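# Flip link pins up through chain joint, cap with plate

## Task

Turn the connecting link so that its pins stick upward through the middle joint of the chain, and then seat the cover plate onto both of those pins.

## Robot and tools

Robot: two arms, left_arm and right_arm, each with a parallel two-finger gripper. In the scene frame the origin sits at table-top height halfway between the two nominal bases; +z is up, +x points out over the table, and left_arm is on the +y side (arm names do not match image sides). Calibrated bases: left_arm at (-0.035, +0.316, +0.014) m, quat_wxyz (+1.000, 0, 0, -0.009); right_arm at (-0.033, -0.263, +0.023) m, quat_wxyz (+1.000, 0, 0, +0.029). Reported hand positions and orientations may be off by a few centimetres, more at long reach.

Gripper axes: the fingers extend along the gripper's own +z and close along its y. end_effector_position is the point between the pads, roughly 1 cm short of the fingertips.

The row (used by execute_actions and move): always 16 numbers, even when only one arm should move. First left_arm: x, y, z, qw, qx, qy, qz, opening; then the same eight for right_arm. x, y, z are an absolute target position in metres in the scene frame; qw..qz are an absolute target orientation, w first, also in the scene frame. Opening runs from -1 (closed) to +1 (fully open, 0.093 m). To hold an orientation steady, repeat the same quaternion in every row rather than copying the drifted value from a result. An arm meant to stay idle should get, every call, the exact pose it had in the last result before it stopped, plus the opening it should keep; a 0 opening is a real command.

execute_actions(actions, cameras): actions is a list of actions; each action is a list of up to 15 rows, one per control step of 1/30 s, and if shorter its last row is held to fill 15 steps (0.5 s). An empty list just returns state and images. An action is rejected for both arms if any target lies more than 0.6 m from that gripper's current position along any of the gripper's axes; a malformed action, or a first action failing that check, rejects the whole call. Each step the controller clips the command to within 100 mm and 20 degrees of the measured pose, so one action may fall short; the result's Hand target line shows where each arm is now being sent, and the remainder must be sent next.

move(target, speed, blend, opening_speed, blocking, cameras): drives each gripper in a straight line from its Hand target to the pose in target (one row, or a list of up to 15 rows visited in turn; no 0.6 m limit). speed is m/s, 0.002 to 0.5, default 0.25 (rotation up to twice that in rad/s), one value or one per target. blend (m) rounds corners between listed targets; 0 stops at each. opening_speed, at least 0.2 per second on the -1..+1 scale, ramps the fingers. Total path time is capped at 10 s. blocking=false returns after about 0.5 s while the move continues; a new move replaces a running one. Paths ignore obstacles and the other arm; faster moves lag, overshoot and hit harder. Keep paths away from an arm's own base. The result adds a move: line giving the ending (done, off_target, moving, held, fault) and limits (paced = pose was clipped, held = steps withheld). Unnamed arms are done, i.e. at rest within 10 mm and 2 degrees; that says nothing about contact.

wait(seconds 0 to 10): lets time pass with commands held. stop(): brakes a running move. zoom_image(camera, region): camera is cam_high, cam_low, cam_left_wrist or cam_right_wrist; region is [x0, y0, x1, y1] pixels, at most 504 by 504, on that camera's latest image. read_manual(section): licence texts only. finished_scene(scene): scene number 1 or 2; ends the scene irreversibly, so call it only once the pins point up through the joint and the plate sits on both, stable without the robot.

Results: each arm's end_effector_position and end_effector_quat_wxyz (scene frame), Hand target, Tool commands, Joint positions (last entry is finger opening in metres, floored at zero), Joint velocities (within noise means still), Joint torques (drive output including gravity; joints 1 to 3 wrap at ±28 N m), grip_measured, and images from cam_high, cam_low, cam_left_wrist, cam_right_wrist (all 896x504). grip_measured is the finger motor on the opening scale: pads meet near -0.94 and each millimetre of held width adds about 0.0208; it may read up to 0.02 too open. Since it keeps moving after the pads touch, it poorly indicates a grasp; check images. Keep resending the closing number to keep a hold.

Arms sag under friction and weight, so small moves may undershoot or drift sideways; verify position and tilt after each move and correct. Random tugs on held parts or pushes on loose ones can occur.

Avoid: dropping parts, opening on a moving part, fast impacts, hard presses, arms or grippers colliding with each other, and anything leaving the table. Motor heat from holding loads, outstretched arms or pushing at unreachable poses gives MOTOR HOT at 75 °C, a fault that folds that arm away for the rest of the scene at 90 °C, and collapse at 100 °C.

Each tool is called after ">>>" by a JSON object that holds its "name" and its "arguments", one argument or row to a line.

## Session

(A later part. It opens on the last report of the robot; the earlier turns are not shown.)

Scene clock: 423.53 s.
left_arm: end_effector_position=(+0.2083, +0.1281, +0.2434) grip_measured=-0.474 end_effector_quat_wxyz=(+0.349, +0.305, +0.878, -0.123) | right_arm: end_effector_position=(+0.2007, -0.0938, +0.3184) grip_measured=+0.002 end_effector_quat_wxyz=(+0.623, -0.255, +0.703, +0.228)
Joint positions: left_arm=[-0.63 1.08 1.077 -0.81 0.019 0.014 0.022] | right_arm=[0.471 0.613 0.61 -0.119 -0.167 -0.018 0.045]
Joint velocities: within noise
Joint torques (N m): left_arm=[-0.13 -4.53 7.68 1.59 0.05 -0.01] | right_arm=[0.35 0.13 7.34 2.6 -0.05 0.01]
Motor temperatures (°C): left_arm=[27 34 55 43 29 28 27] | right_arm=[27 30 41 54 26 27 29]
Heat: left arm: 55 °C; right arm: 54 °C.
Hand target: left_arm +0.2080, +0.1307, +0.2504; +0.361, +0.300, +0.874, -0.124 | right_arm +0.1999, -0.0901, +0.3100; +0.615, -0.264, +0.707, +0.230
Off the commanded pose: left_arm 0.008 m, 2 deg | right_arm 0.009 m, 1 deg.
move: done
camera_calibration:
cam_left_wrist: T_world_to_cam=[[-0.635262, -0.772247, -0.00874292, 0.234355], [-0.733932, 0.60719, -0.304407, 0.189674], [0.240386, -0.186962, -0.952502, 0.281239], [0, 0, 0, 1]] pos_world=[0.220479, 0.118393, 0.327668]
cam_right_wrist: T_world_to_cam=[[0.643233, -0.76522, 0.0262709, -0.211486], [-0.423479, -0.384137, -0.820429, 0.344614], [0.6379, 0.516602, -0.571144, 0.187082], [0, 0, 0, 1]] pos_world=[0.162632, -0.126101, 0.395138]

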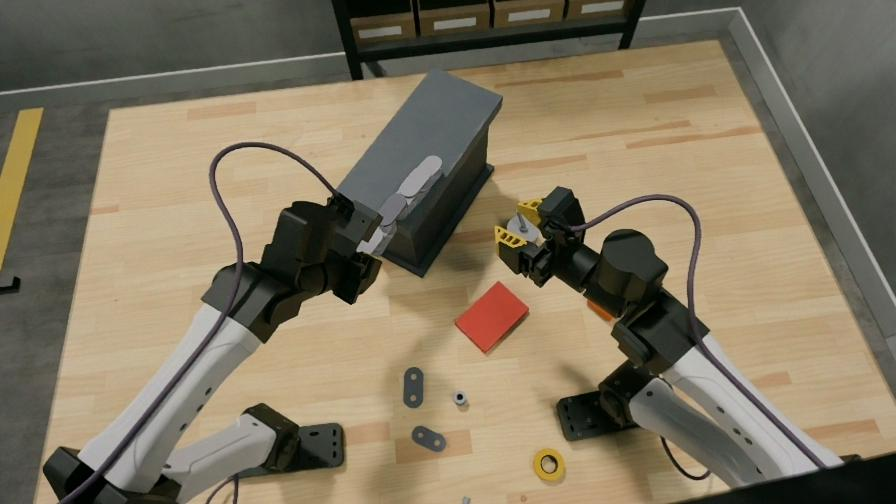

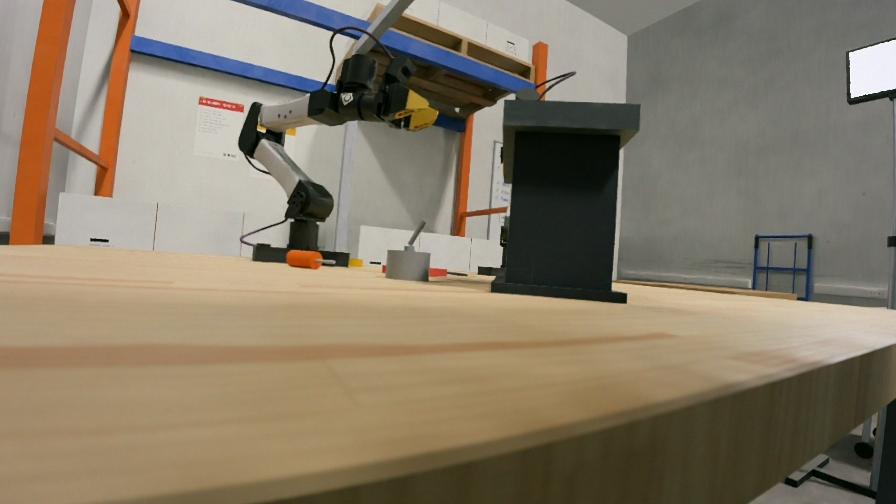

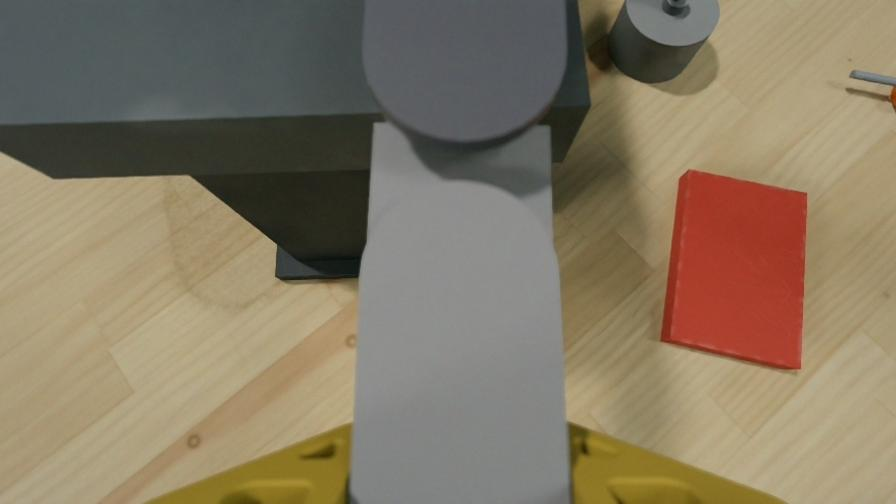

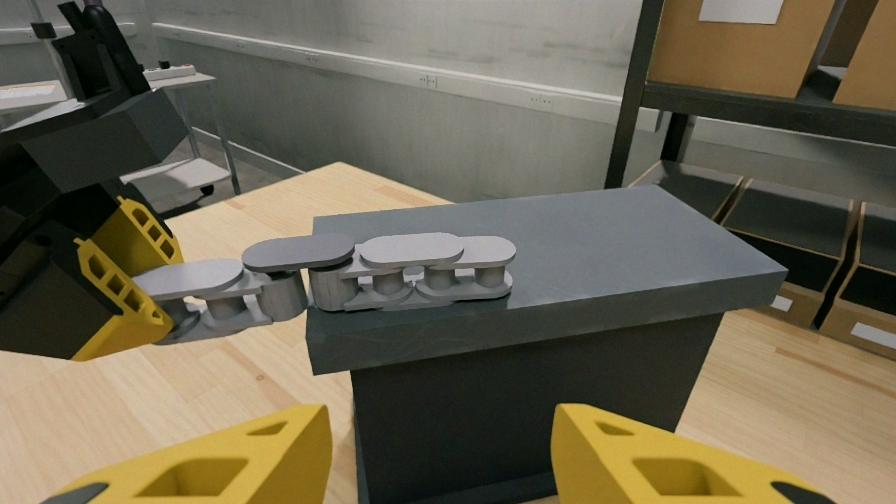

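>>> {"name": "move", "arguments": {
  "target": [
    [0.2080,0.1320,0.257,0.3701,0.2991,0.8677,-0.1276,-0.85,0.20,-0.09,0.31,0.615,-0.264,0.707,0.230,0.0],
    [0.1800,0.1560,0.259,0.3701,0.2991,0.8677,-0.1276,-0.85,0.20,-0.09,0.31,0.615,-0.264,0.707,0.230,0.0]
  ],
  "speed": 0.04
}}

Scene clock: 432.87 s.
left_arm: end_effector_position=(+0.1759, +0.1591, +0.2440) grip_measured=-0.474 end_effector_quat_wxyz=(+0.342, +0.301, +0.883, -0.116) | right_arm: end_effector_position=(+0.2007, -0.0938, +0.3184) grip_measured=+0.002 end_effector_quat_wxyz=(+0.623, -0.255, +0.703, +0.228)
Joint positions: left_arm=[-0.61 0.929 1.03 -0.933 0.019 0.022 0.022] | right_arm=[0.471 0.613 0.61 -0.119 -0.167 -0.018 0.045]
Joint velocities: within noise
Joint torques (N m): left_arm=[0.31 -3.29 8.24 1.84 0.24 0.11] | right_arm=[0.64 0.08 7.45 2.6 0 0.05]
Motor temperatures (°C): left_arm=[27 35 54 42 29 28 28] | right_arm=[27 30 41 54 26 27 29]
Heat: left arm: 54 °C; right arm: 54 °C.
Hand target: left_arm +0.1795, +0.1564, +0.2591; +0.371, +0.300, +0.870, -0.127 | right_arm +0.1999, -0.0901, +0.3100; +0.615, -0.264, +0.707, +0.230
Off the commanded pose: left_arm 0.016 m, 4 deg | right_arm 0.009 m, 1 deg.
move: off_target (left_arm)
camera_calibration:
cam_left_wrist: T_world_to_cam=[[-0.624333, -0.781049, -0.0130923, 0.238278], [-0.746119, 0.601207, -0.286107, 0.145853], [0.231335, -0.168857, -0.958108, 0.295488], [0, 0, 0, 1]] pos_world=[0.189232, 0.148315, 0.327958]
cam_right_wrist: T_world_to_cam=[[0.643233, -0.76522, 0.0262709, -0.211486], [-0.423479, -0.384137, -0.820429, 0.344614], [0.6379, 0.516602, -0.571144, 0.187082], [0, 0, 0, 1]] pos_world=[0.162632, -0.126101, 0.395138]

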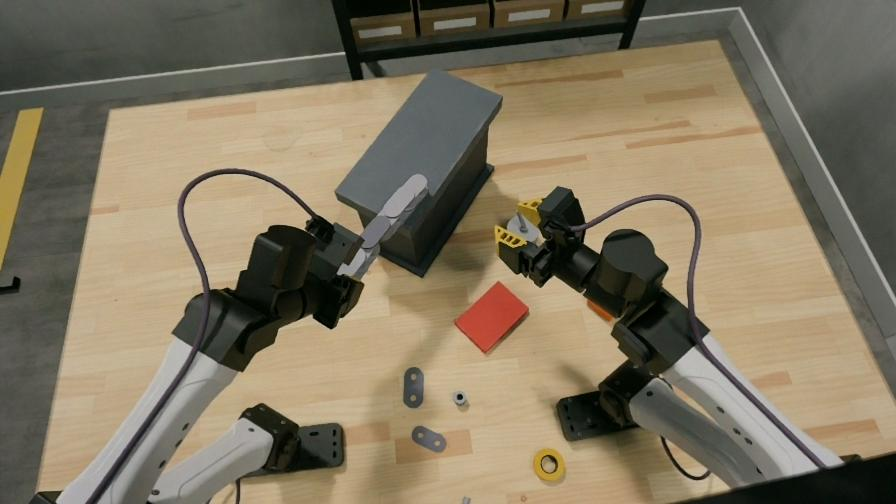

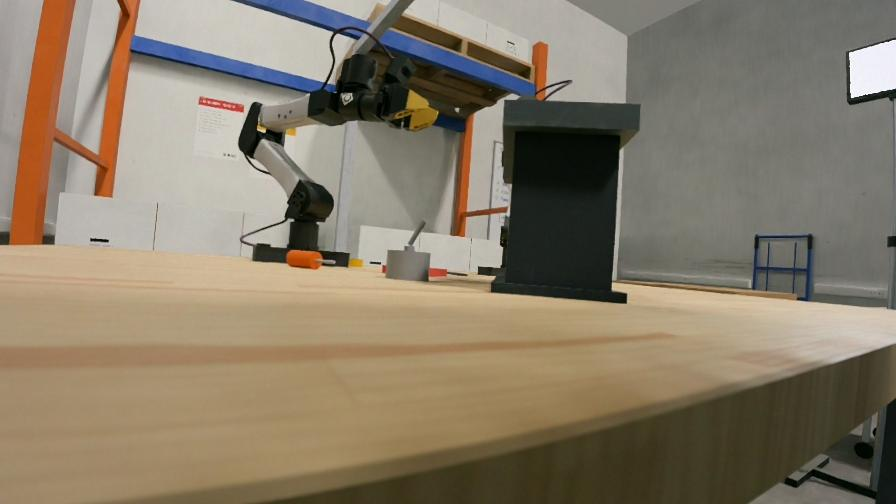

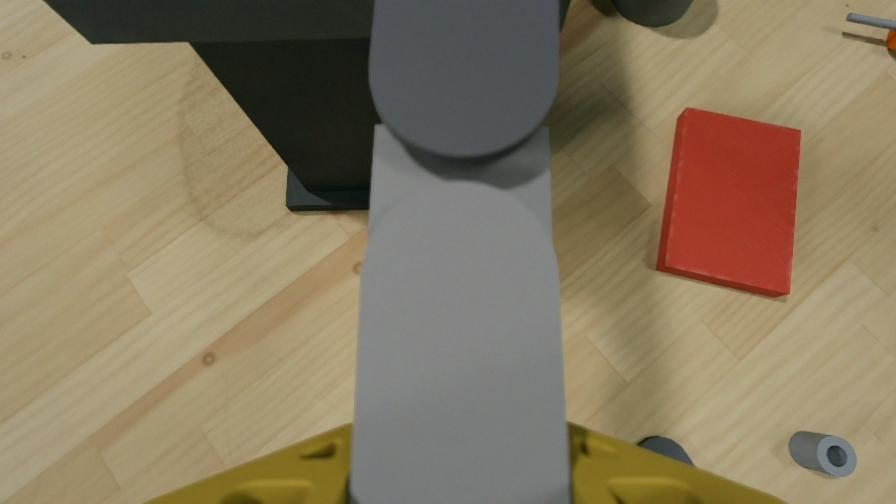

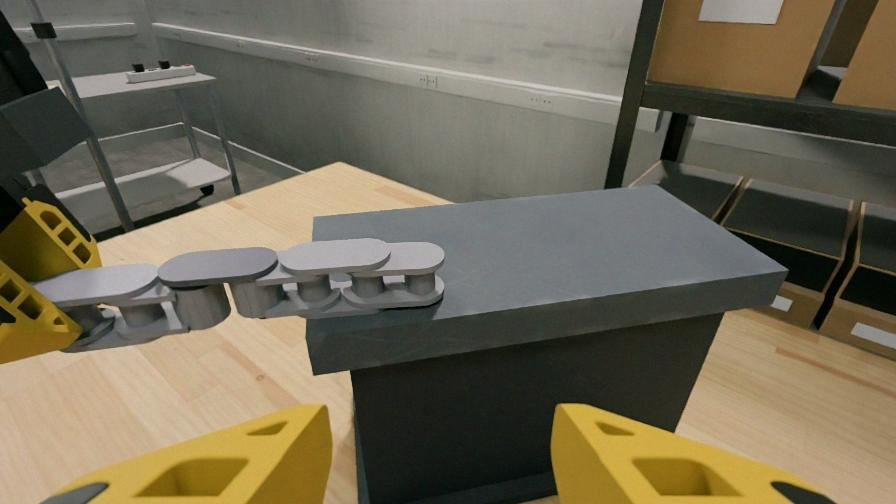

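>>> {"name": "move", "arguments": {
  "target": [0.1790,0.1560,0.276,0.4076,0.2994,0.8507,-0.1435,-0.85,0.20,-0.09,0.31,0.615,-0.264,0.707,0.230,0.0],
  "speed": 0.05
}}

Scene clock: 441.50 s.
left_arm: end_effector_position=(+0.1697, +0.1643, +0.2511) grip_measured=-0.474 end_effector_quat_wxyz=(+0.358, +0.302, +0.875, -0.123) | right_arm: end_effector_position=(+0.2007, -0.0938, +0.3184) grip_measured=+0.002 end_effector_quat_wxyz=(+0.623, -0.255, +0.703, +0.228)
Joint positions: left_arm=[-0.598 0.876 1.017 -0.936 0.033 0.035 0.022] | right_arm=[0.471 0.613 0.61 -0.119 -0.167 -0.019 0.045]
Joint velocities: within noise
Joint torques (N m): left_arm=[0.31 -3.19 8.64 2.27 0.32 0.09] | right_arm=[0.59 0.14 7.36 2.61 0 0.07]
Motor temperatures (°C): left_arm=[27 34 55 43 29 28 28] | right_arm=[27 30 41 54 26 27 29]
Heat: left arm: 55 °C; right arm: 54 °C.
Hand target: left_arm +0.1772, +0.1575, +0.2765; +0.407, +0.300, +0.851, -0.142 | right_arm +0.1999, -0.0901, +0.3099; +0.615, -0.264, +0.707, +0.230
Off the commanded pose: left_arm 0.028 m, 7 deg | right_arm 0.009 m, 1 deg.
move: off_target (left_arm)
camera_calibration:
cam_left_wrist: T_world_to_cam=[[-0.629818, -0.776623, -0.0136071, 0.238901], [-0.732444, 0.599639, -0.322427, 0.147257], [0.258563, -0.193104, -0.946497, 0.301066], [0, 0, 0, 1]] pos_world=[0.180477, 0.155372, 0.335688]
cam_right_wrist: T_world_to_cam=[[0.643262, -0.765183, 0.0266495, -0.211609], [-0.423262, -0.384394, -0.820421, 0.344543], [0.638016, 0.516466, -0.571139, 0.187044], [0, 0, 0, 1]] pos_world=[0.162615, -0.126081, 0.395138]

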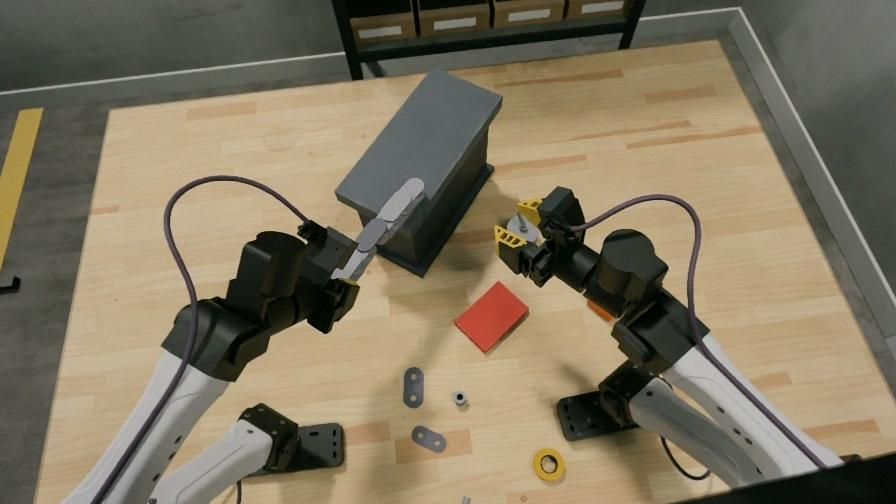

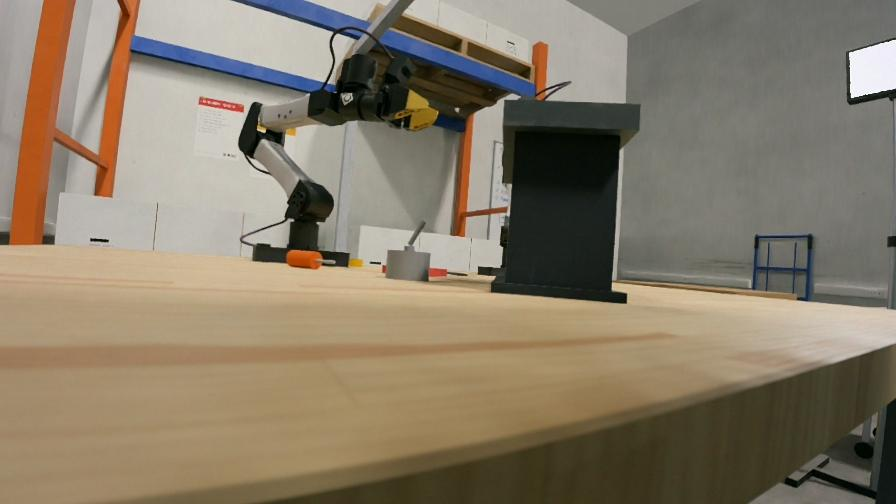

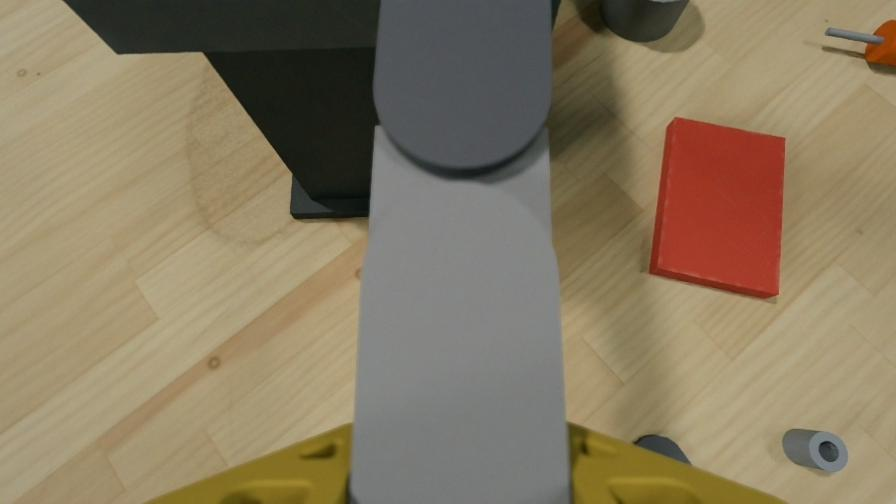

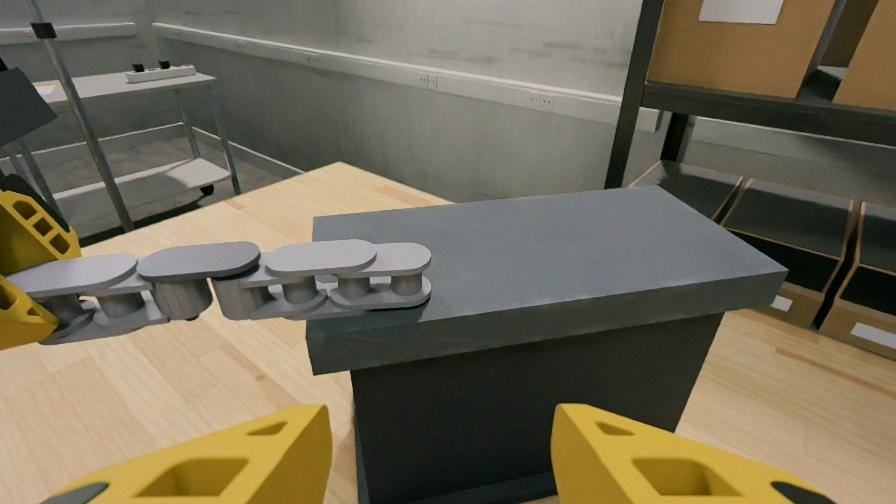

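>>> {"name": "move", "arguments": {
  "target": [
    [0.1790,0.1560,0.276,0.4076,0.2994,0.8507,-0.1435,-0.85,0.14,-0.02,0.28,0.2989,0.2989,0.6408,0.6408,0.5],
    [0.1790,0.1560,0.276,0.4076,0.2994,0.8507,-0.1435,-0.85,0.145,0.040,0.22,0.2989,0.2989,0.6408,0.6408,0.5]
  ],
  "speed": 0.2
}}

Scene clock: 472.40 s.
left_arm: end_effector_position=(+0.1691, +0.1645, +0.2521) grip_measured=-0.474 end_effector_quat_wxyz=(+0.360, +0.302, +0.874, -0.124) | right_arm: end_effector_position=(+0.1466, +0.0416, +0.2282) grip_measured=+0.498 end_effector_quat_wxyz=(+0.295, +0.301, +0.633, +0.649)
Joint positions: left_arm=[-0.598 0.871 1.017 -0.937 0.034 0.036 0.022] | right_arm=[1.257 1.247 0.306 0.96 0.615 1.577 0.069]
Joint velocities: within noise
Joint torques (N m): left_arm=[0.38 -2.76 8.65 2.3 0.29 0.09] | right_arm=[0.58 -3.19 5.9 2.31 0.23 0.02]
Motor temperatures (°C): left_arm=[27 34 54 50 29 28 28] | right_arm=[27 29 41 54 26 27 29]
Heat: left arm: 54 °C; right arm: 54 °C.
Hand target: left_arm +0.1772, +0.1574, +0.2765; +0.407, +0.300, +0.851, -0.142 | right_arm +0.1450, +0.0400, +0.2201; +0.299, +0.299, +0.641, +0.641
Off the commanded pose: left_arm 0.027 m, 7 deg | right_arm 0.009 m, 1 deg.
move: off_target (left_arm)
camera_calibration:
cam_left_wrist: T_world_to_cam=[[-0.631027, -0.775637, -0.0138763, 0.23879], [-0.730354, 0.600026, -0.326423, 0.147584], [0.261512, -0.195847, -0.945122, 0.301835], [0, 0, 0, 1]] pos_world=[0.179538, 0.155774, 0.336759]
cam_right_wrist: T_world_to_cam=[[0.0174762, 0.00099472, -0.999847, 0.223365], [-0.927937, 0.372399, -0.0158488, 0.158565], [0.372326, 0.928072, 0.00743114, -0.0101171], [0, 0, 0, 1]] pos_world=[0.147001, -0.0498821, 0.225919]

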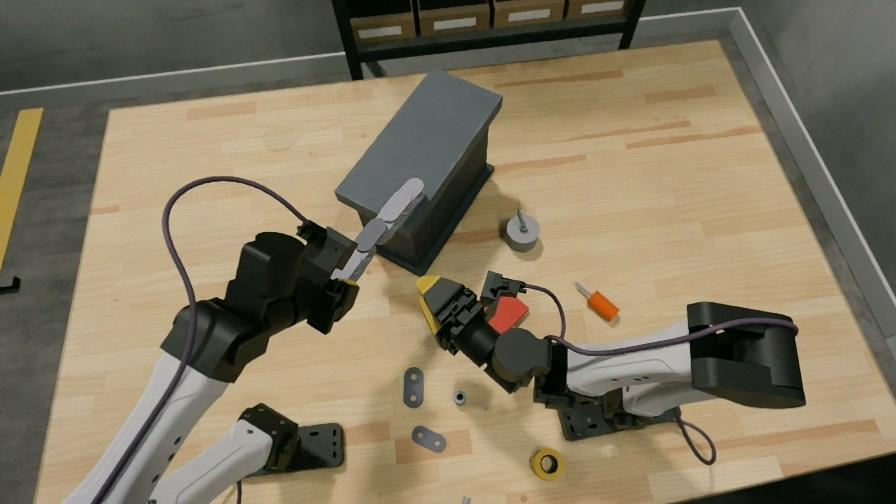

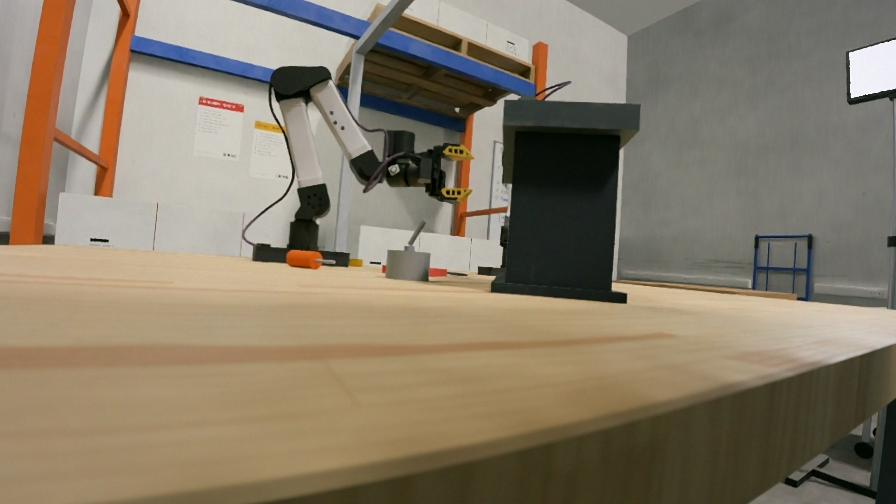

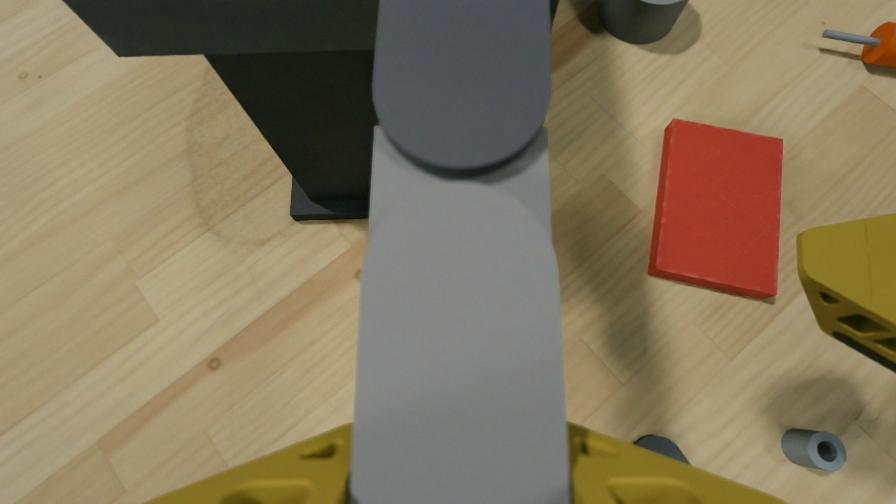

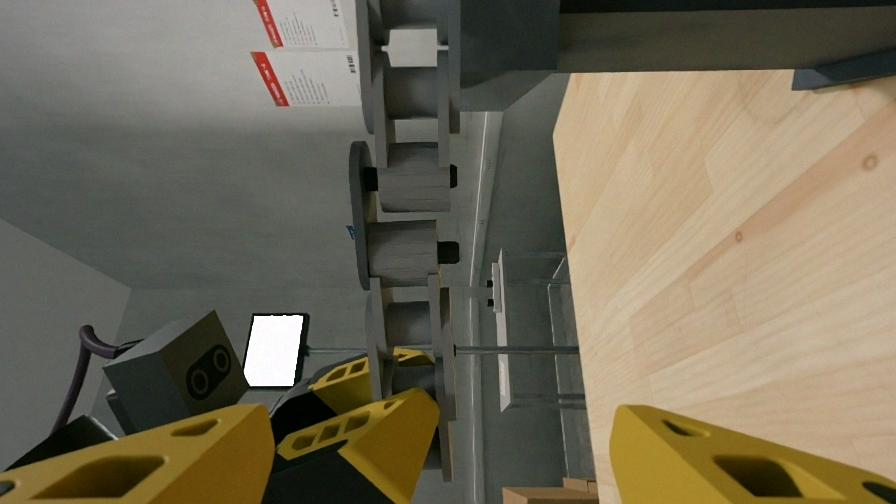

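>>> {"name": "move", "arguments": {
  "target": [
    [0.1790,0.1560,0.276,0.4076,0.2994,0.8507,-0.1435,-0.85,0.145,0.040,0.236,0.2989,0.2989,0.6408,0.6408,0.6],
    [0.1790,0.1560,0.276,0.4076,0.2994,0.8507,-0.1435,-0.85,0.1885,0.0815,0.237,0.2989,0.2989,0.6408,0.6408,0.6]
  ],
  "speed": 0.08
}}

Scene clock: 493.27 s.
left_arm: end_effector_position=(+0.1690, +0.1645, +0.2521) grip_measured=-0.474 end_effector_quat_wxyz=(+0.360, +0.302, +0.874, -0.124) | right_arm: end_effector_position=(+0.1852, +0.0764, +0.2301) grip_measured=+0.598 end_effector_quat_wxyz=(+0.299, +0.301, +0.646, +0.635)
Joint positions: left_arm=[-0.598 0.871 1.017 -0.937 0.035 0.036 0.022] | right_arm=[1.146 1.429 0.482 0.929 0.51 1.575 0.074]
Joint velocities: within noise
Joint torques (N m): left_arm=[0.35 -2.71 8.59 2.28 0.29 0.09] | right_arm=[-0.95 -4.62 9.84 2.4 -0.02 0.01]
Motor temperatures (°C): left_arm=[27 33 54 53 29 28 29] | right_arm=[27 30 39 53 26 27 29]
Heat: left arm: 54 °C; right arm: 53 °C.
Hand target: left_arm +0.1772, +0.1574, +0.2765; +0.407, +0.300, +0.851, -0.143 | right_arm +0.1883, +0.0812, +0.2371; +0.299, +0.299, +0.641, +0.641
Off the commanded pose: left_arm 0.027 m, 7 deg | right_arm 0.009 m, 1 deg.
move: off_target (left_arm)
camera_calibration:
cam_left_wrist: T_world_to_cam=[[-0.631237, -0.775471, -0.0136057, 0.238666], [-0.730244, 0.600149, -0.326442, 0.147553], [0.261311, -0.196126, -0.945119, 0.301916], [0, 0, 0, 1]] pos_world=[0.179511, 0.155739, 0.336761]
cam_right_wrist: T_world_to_cam=[[0.00728476, -0.0361315, -0.99932, 0.229096], [-0.925405, 0.378428, -0.0204284, 0.181617], [0.378909, 0.924925, -0.0306795, -0.0490412], [0, 0, 0, 1]] pos_world=[0.184983, -0.015092, 0.231146]

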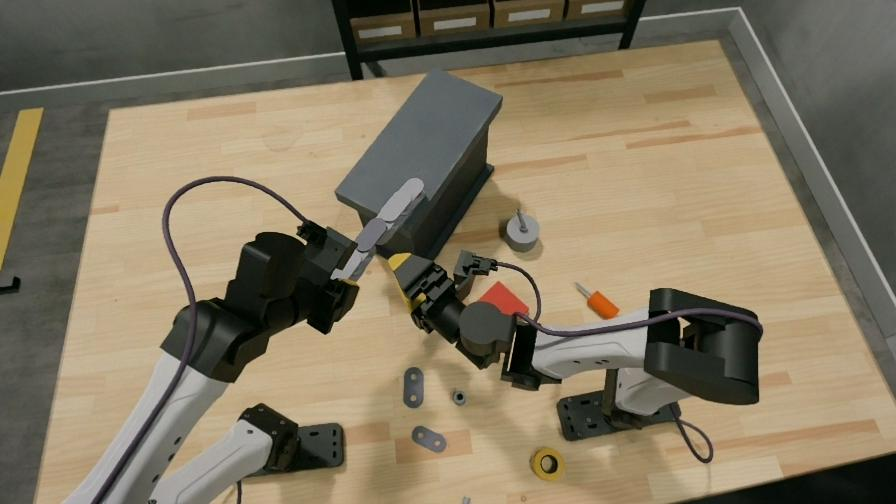

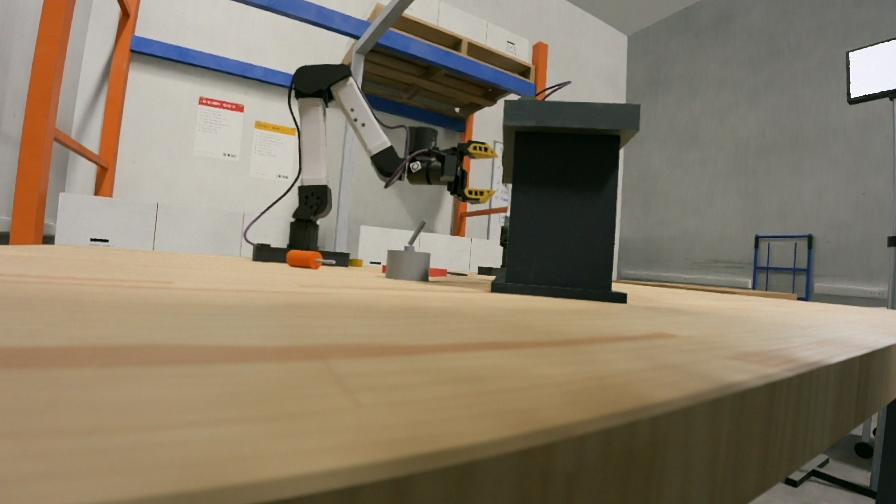

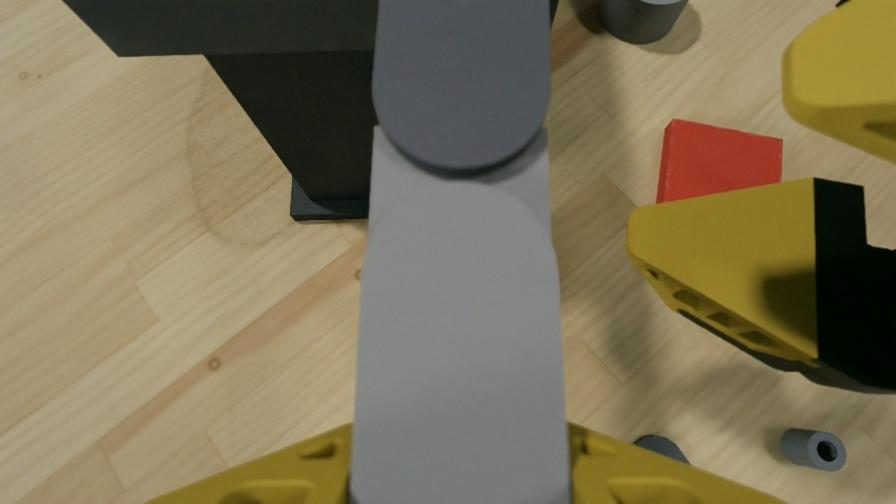

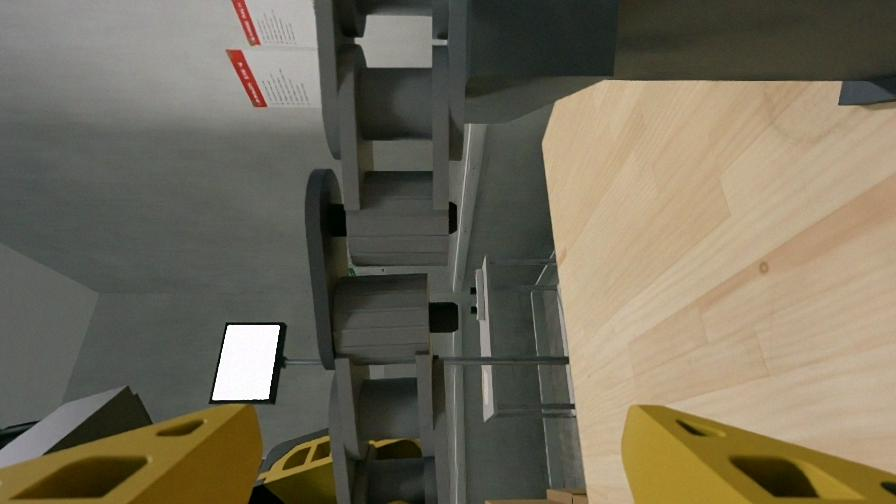

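>>> {"name": "move", "arguments": {
  "target": [
    [0.1790,0.1560,0.276,0.4076,0.2994,0.8507,-0.1435,-0.85,0.1900,0.084,0.256,0.2989,0.2989,0.6408,0.6408,0.6],
    [0.1790,0.1560,0.276,0.4076,0.2994,0.8507,-0.1435,-0.85,0.217,0.105,0.258,0.2989,0.2989,0.6408,0.6408,0.6]
  ],
  "speed": 0.06
}}

Scene clock: 504.70 s.
left_arm: end_effector_position=(+0.1690, +0.1645, +0.2521) grip_measured=-0.474 end_effector_quat_wxyz=(+0.360, +0.302, +0.874, -0.124) | right_arm: end_effector_position=(+0.2133, +0.1004, +0.2543) grip_measured=+0.598 end_effector_quat_wxyz=(+0.299, +0.302, +0.640, +0.640)
Joint positions: left_arm=[-0.598 0.871 1.017 -0.937 0.035 0.036 0.022] | right_arm=[1.083 1.498 0.647 0.85 0.448 1.575 0.074]
Joint velocities: within noise
Joint torques (N m): left_arm=[0.29 -2.7 8.62 2.29 0.27 0.08] | right_arm=[-0.8 -5.44 10.25 2.24 -0.01 -0.03]
Motor temperatures (°C): left_arm=[27 33 54 53 29 28 29] | right_arm=[27 30 42 52 26 27 29]
Heat: left arm: 54 °C; right arm: 52 °C.
Hand target: left_arm +0.1772, +0.1574, +0.2765; +0.407, +0.300, +0.851, -0.143 | right_arm +0.2168, +0.1048, +0.2580; +0.299, +0.299, +0.641, +0.641
Off the commanded pose: left_arm 0.027 m, 7 deg | right_arm 0.007 m, 0 deg.
move: off_target (left_arm)
camera_calibration:
cam_left_wrist: T_world_to_cam=[[-0.631237, -0.775471, -0.0136057, 0.238666], [-0.730244, 0.600149, -0.326442, 0.147553], [0.261311, -0.196126, -0.945119, 0.301916], [0, 0, 0, 1]] pos_world=[0.179511, 0.155739, 0.336761]
cam_right_wrist: T_world_to_cam=[[0.0126237, -0.0218396, -0.999682, 0.251455], [-0.925297, 0.378718, -0.0199581, 0.198823], [0.379033, 0.925254, -0.0154273, -0.0850127], [0, 0, 0, 1]] pos_world=[0.213019, 0.00885216, 0.254032]

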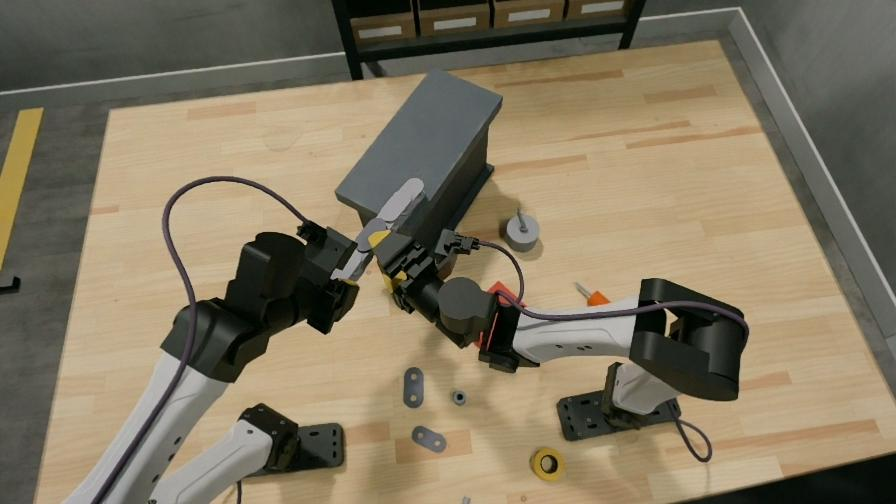

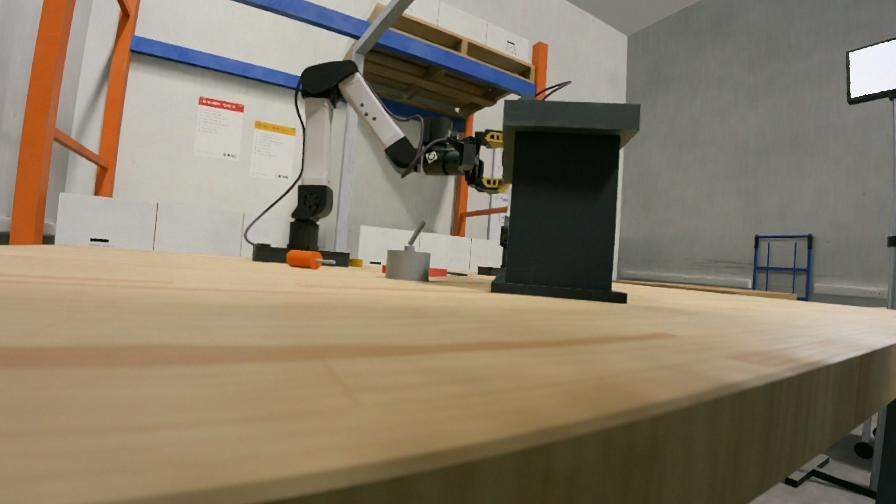

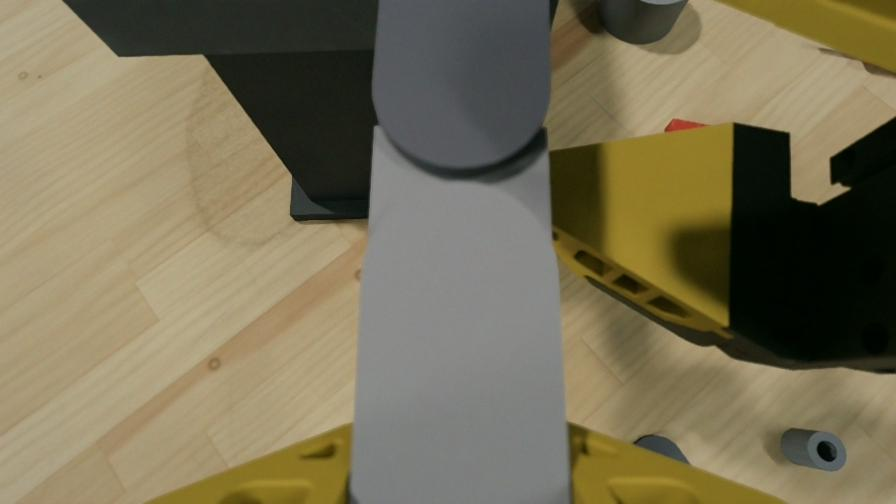

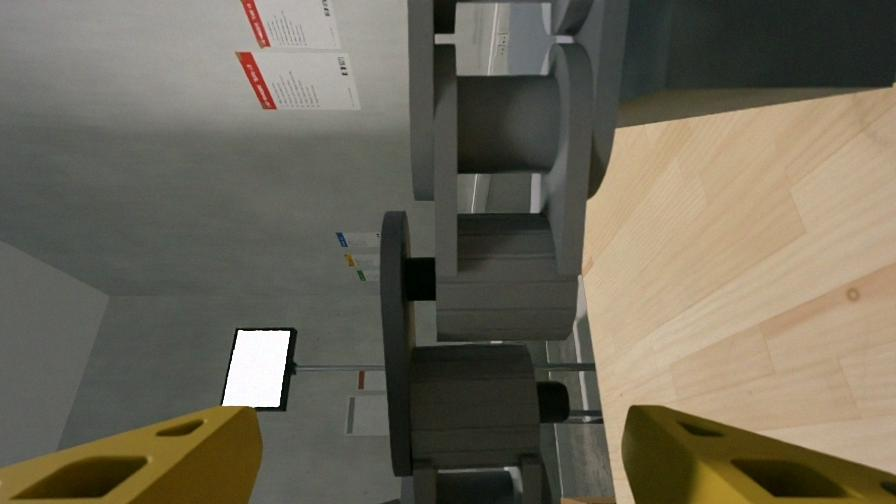

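>>> {"name": "move", "arguments": {
  "target": [
    [0.1790,0.1560,0.276,0.4076,0.2994,0.8507,-0.1435,-0.85,0.217,0.105,0.250,0.2989,0.2989,0.6408,0.6408,0.6],
    [0.1790,0.1560,0.276,0.4076,0.2994,0.8507,-0.1435,-0.85,0.242,0.126,0.251,0.2989,0.2989,0.6408,0.6408,0.6]
  ],
  "speed": 0.05
}}

Scene clock: 516.53 s.
left_arm: end_effector_position=(+0.1690, +0.1645, +0.2521) grip_measured=-0.474 end_effector_quat_wxyz=(+0.360, +0.302, +0.874, -0.124) | right_arm: end_effector_position=(+0.2379, +0.1213, +0.2459) grip_measured=+0.598 end_effector_quat_wxyz=(+0.299, +0.302, +0.644, +0.637)
Joint positions: left_arm=[-0.598 0.871 1.017 -0.937 0.035 0.036 0.022] | right_arm=[1.039 1.628 0.745 0.872 0.404 1.575 0.074]
Joint velocities: within noise
Joint torques (N m): left_arm=[0.34 -2.77 8.66 2.29 0.29 0.1] | right_arm=[-0.81 -6.64 10.19 2.43 0.01 0.01]
Motor temperatures (°C): left_arm=[27 33 54 54 29 28 29] | right_arm=[27 31 43 53 26 27 29]
Heat: left arm: 54 °C; right arm: 53 °C.
Hand target: left_arm +0.1772, +0.1574, +0.2765; +0.407, +0.300, +0.851, -0.143 | right_arm +0.2419, +0.1257, +0.2509; +0.299, +0.299, +0.641, +0.641
Off the commanded pose: left_arm 0.027 m, 7 deg | right_arm 0.008 m, 1 deg.
move: off_target (left_arm)
camera_calibration:
cam_left_wrist: T_world_to_cam=[[-0.631237, -0.775471, -0.0136057, 0.238666], [-0.730244, 0.600149, -0.326442, 0.147553], [0.261311, -0.196126, -0.945119, 0.301916], [0, 0, 0, 1]] pos_world=[0.179511, 0.155739, 0.336761]
cam_right_wrist: T_world_to_cam=[[0.00819549, -0.0302847, -0.999508, 0.245239], [-0.925383, 0.378553, -0.0190577, 0.213289], [0.378944, 0.925084, -0.0249225, -0.111505], [0, 0, 0, 1]] pos_world=[0.237618, 0.0298367, 0.246404]

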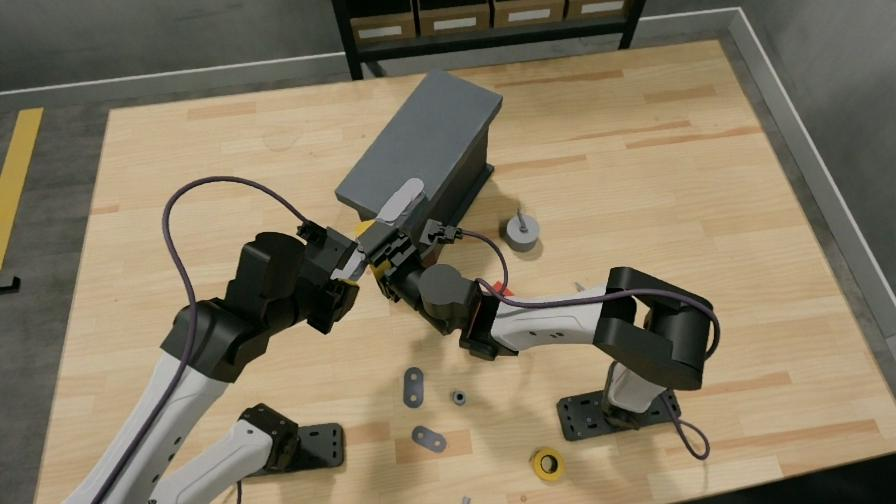

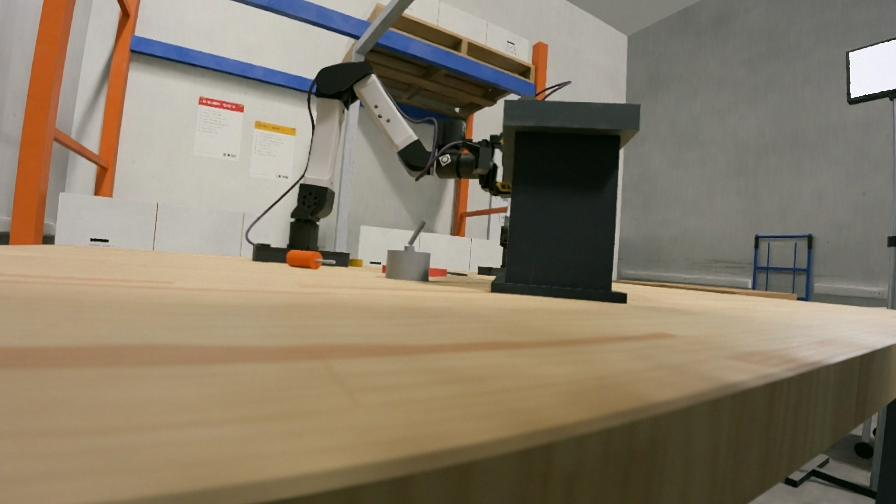

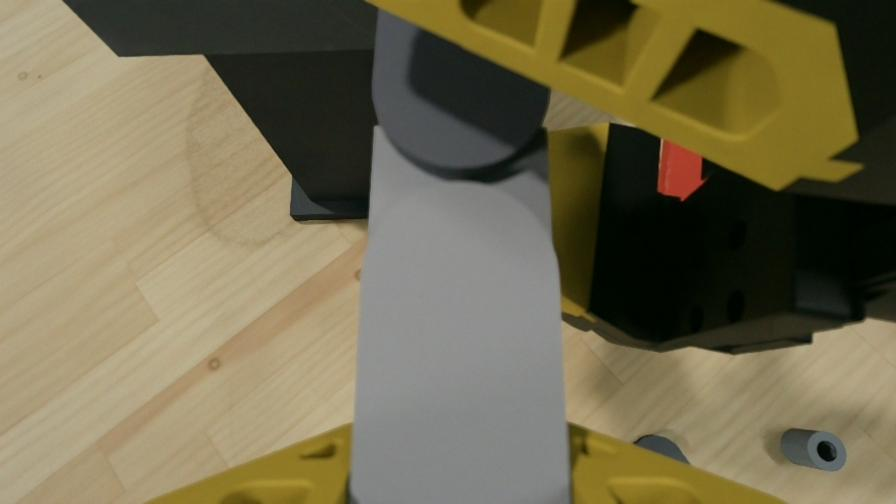

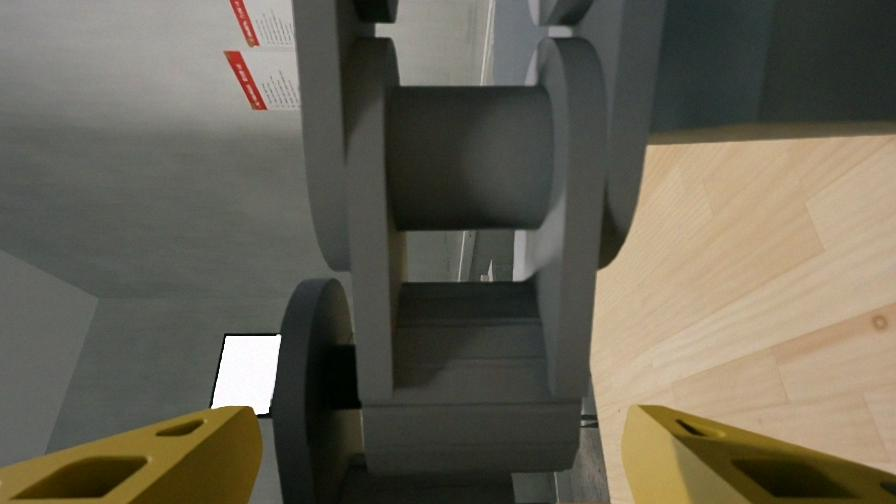

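>>> {"name": "zoom_image", "arguments": {
  "camera": "cam_high",
  "region": [330, 170, 450, 290]
}}

>>> {"name": "zoom_image", "arguments": {
  "camera": "cam_right_wrist",
  "region": [200, 250, 700, 504]
}}

Scaled by 4.200 from the camera's 896x504 image, which has a finer 1280x720 frame.

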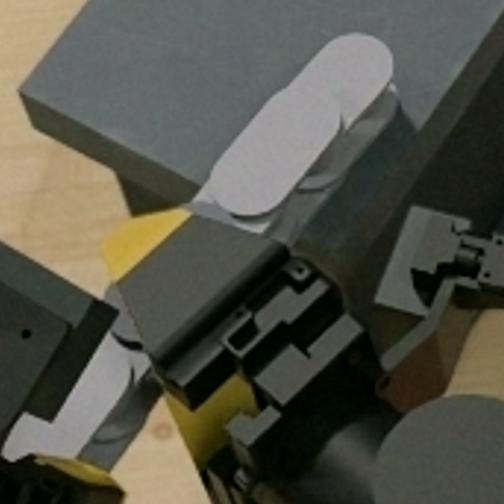

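Scaled by 1.008 from the camera's 896x504 image, which has a finer 1280x720 frame.

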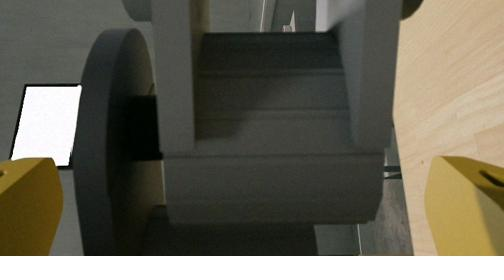

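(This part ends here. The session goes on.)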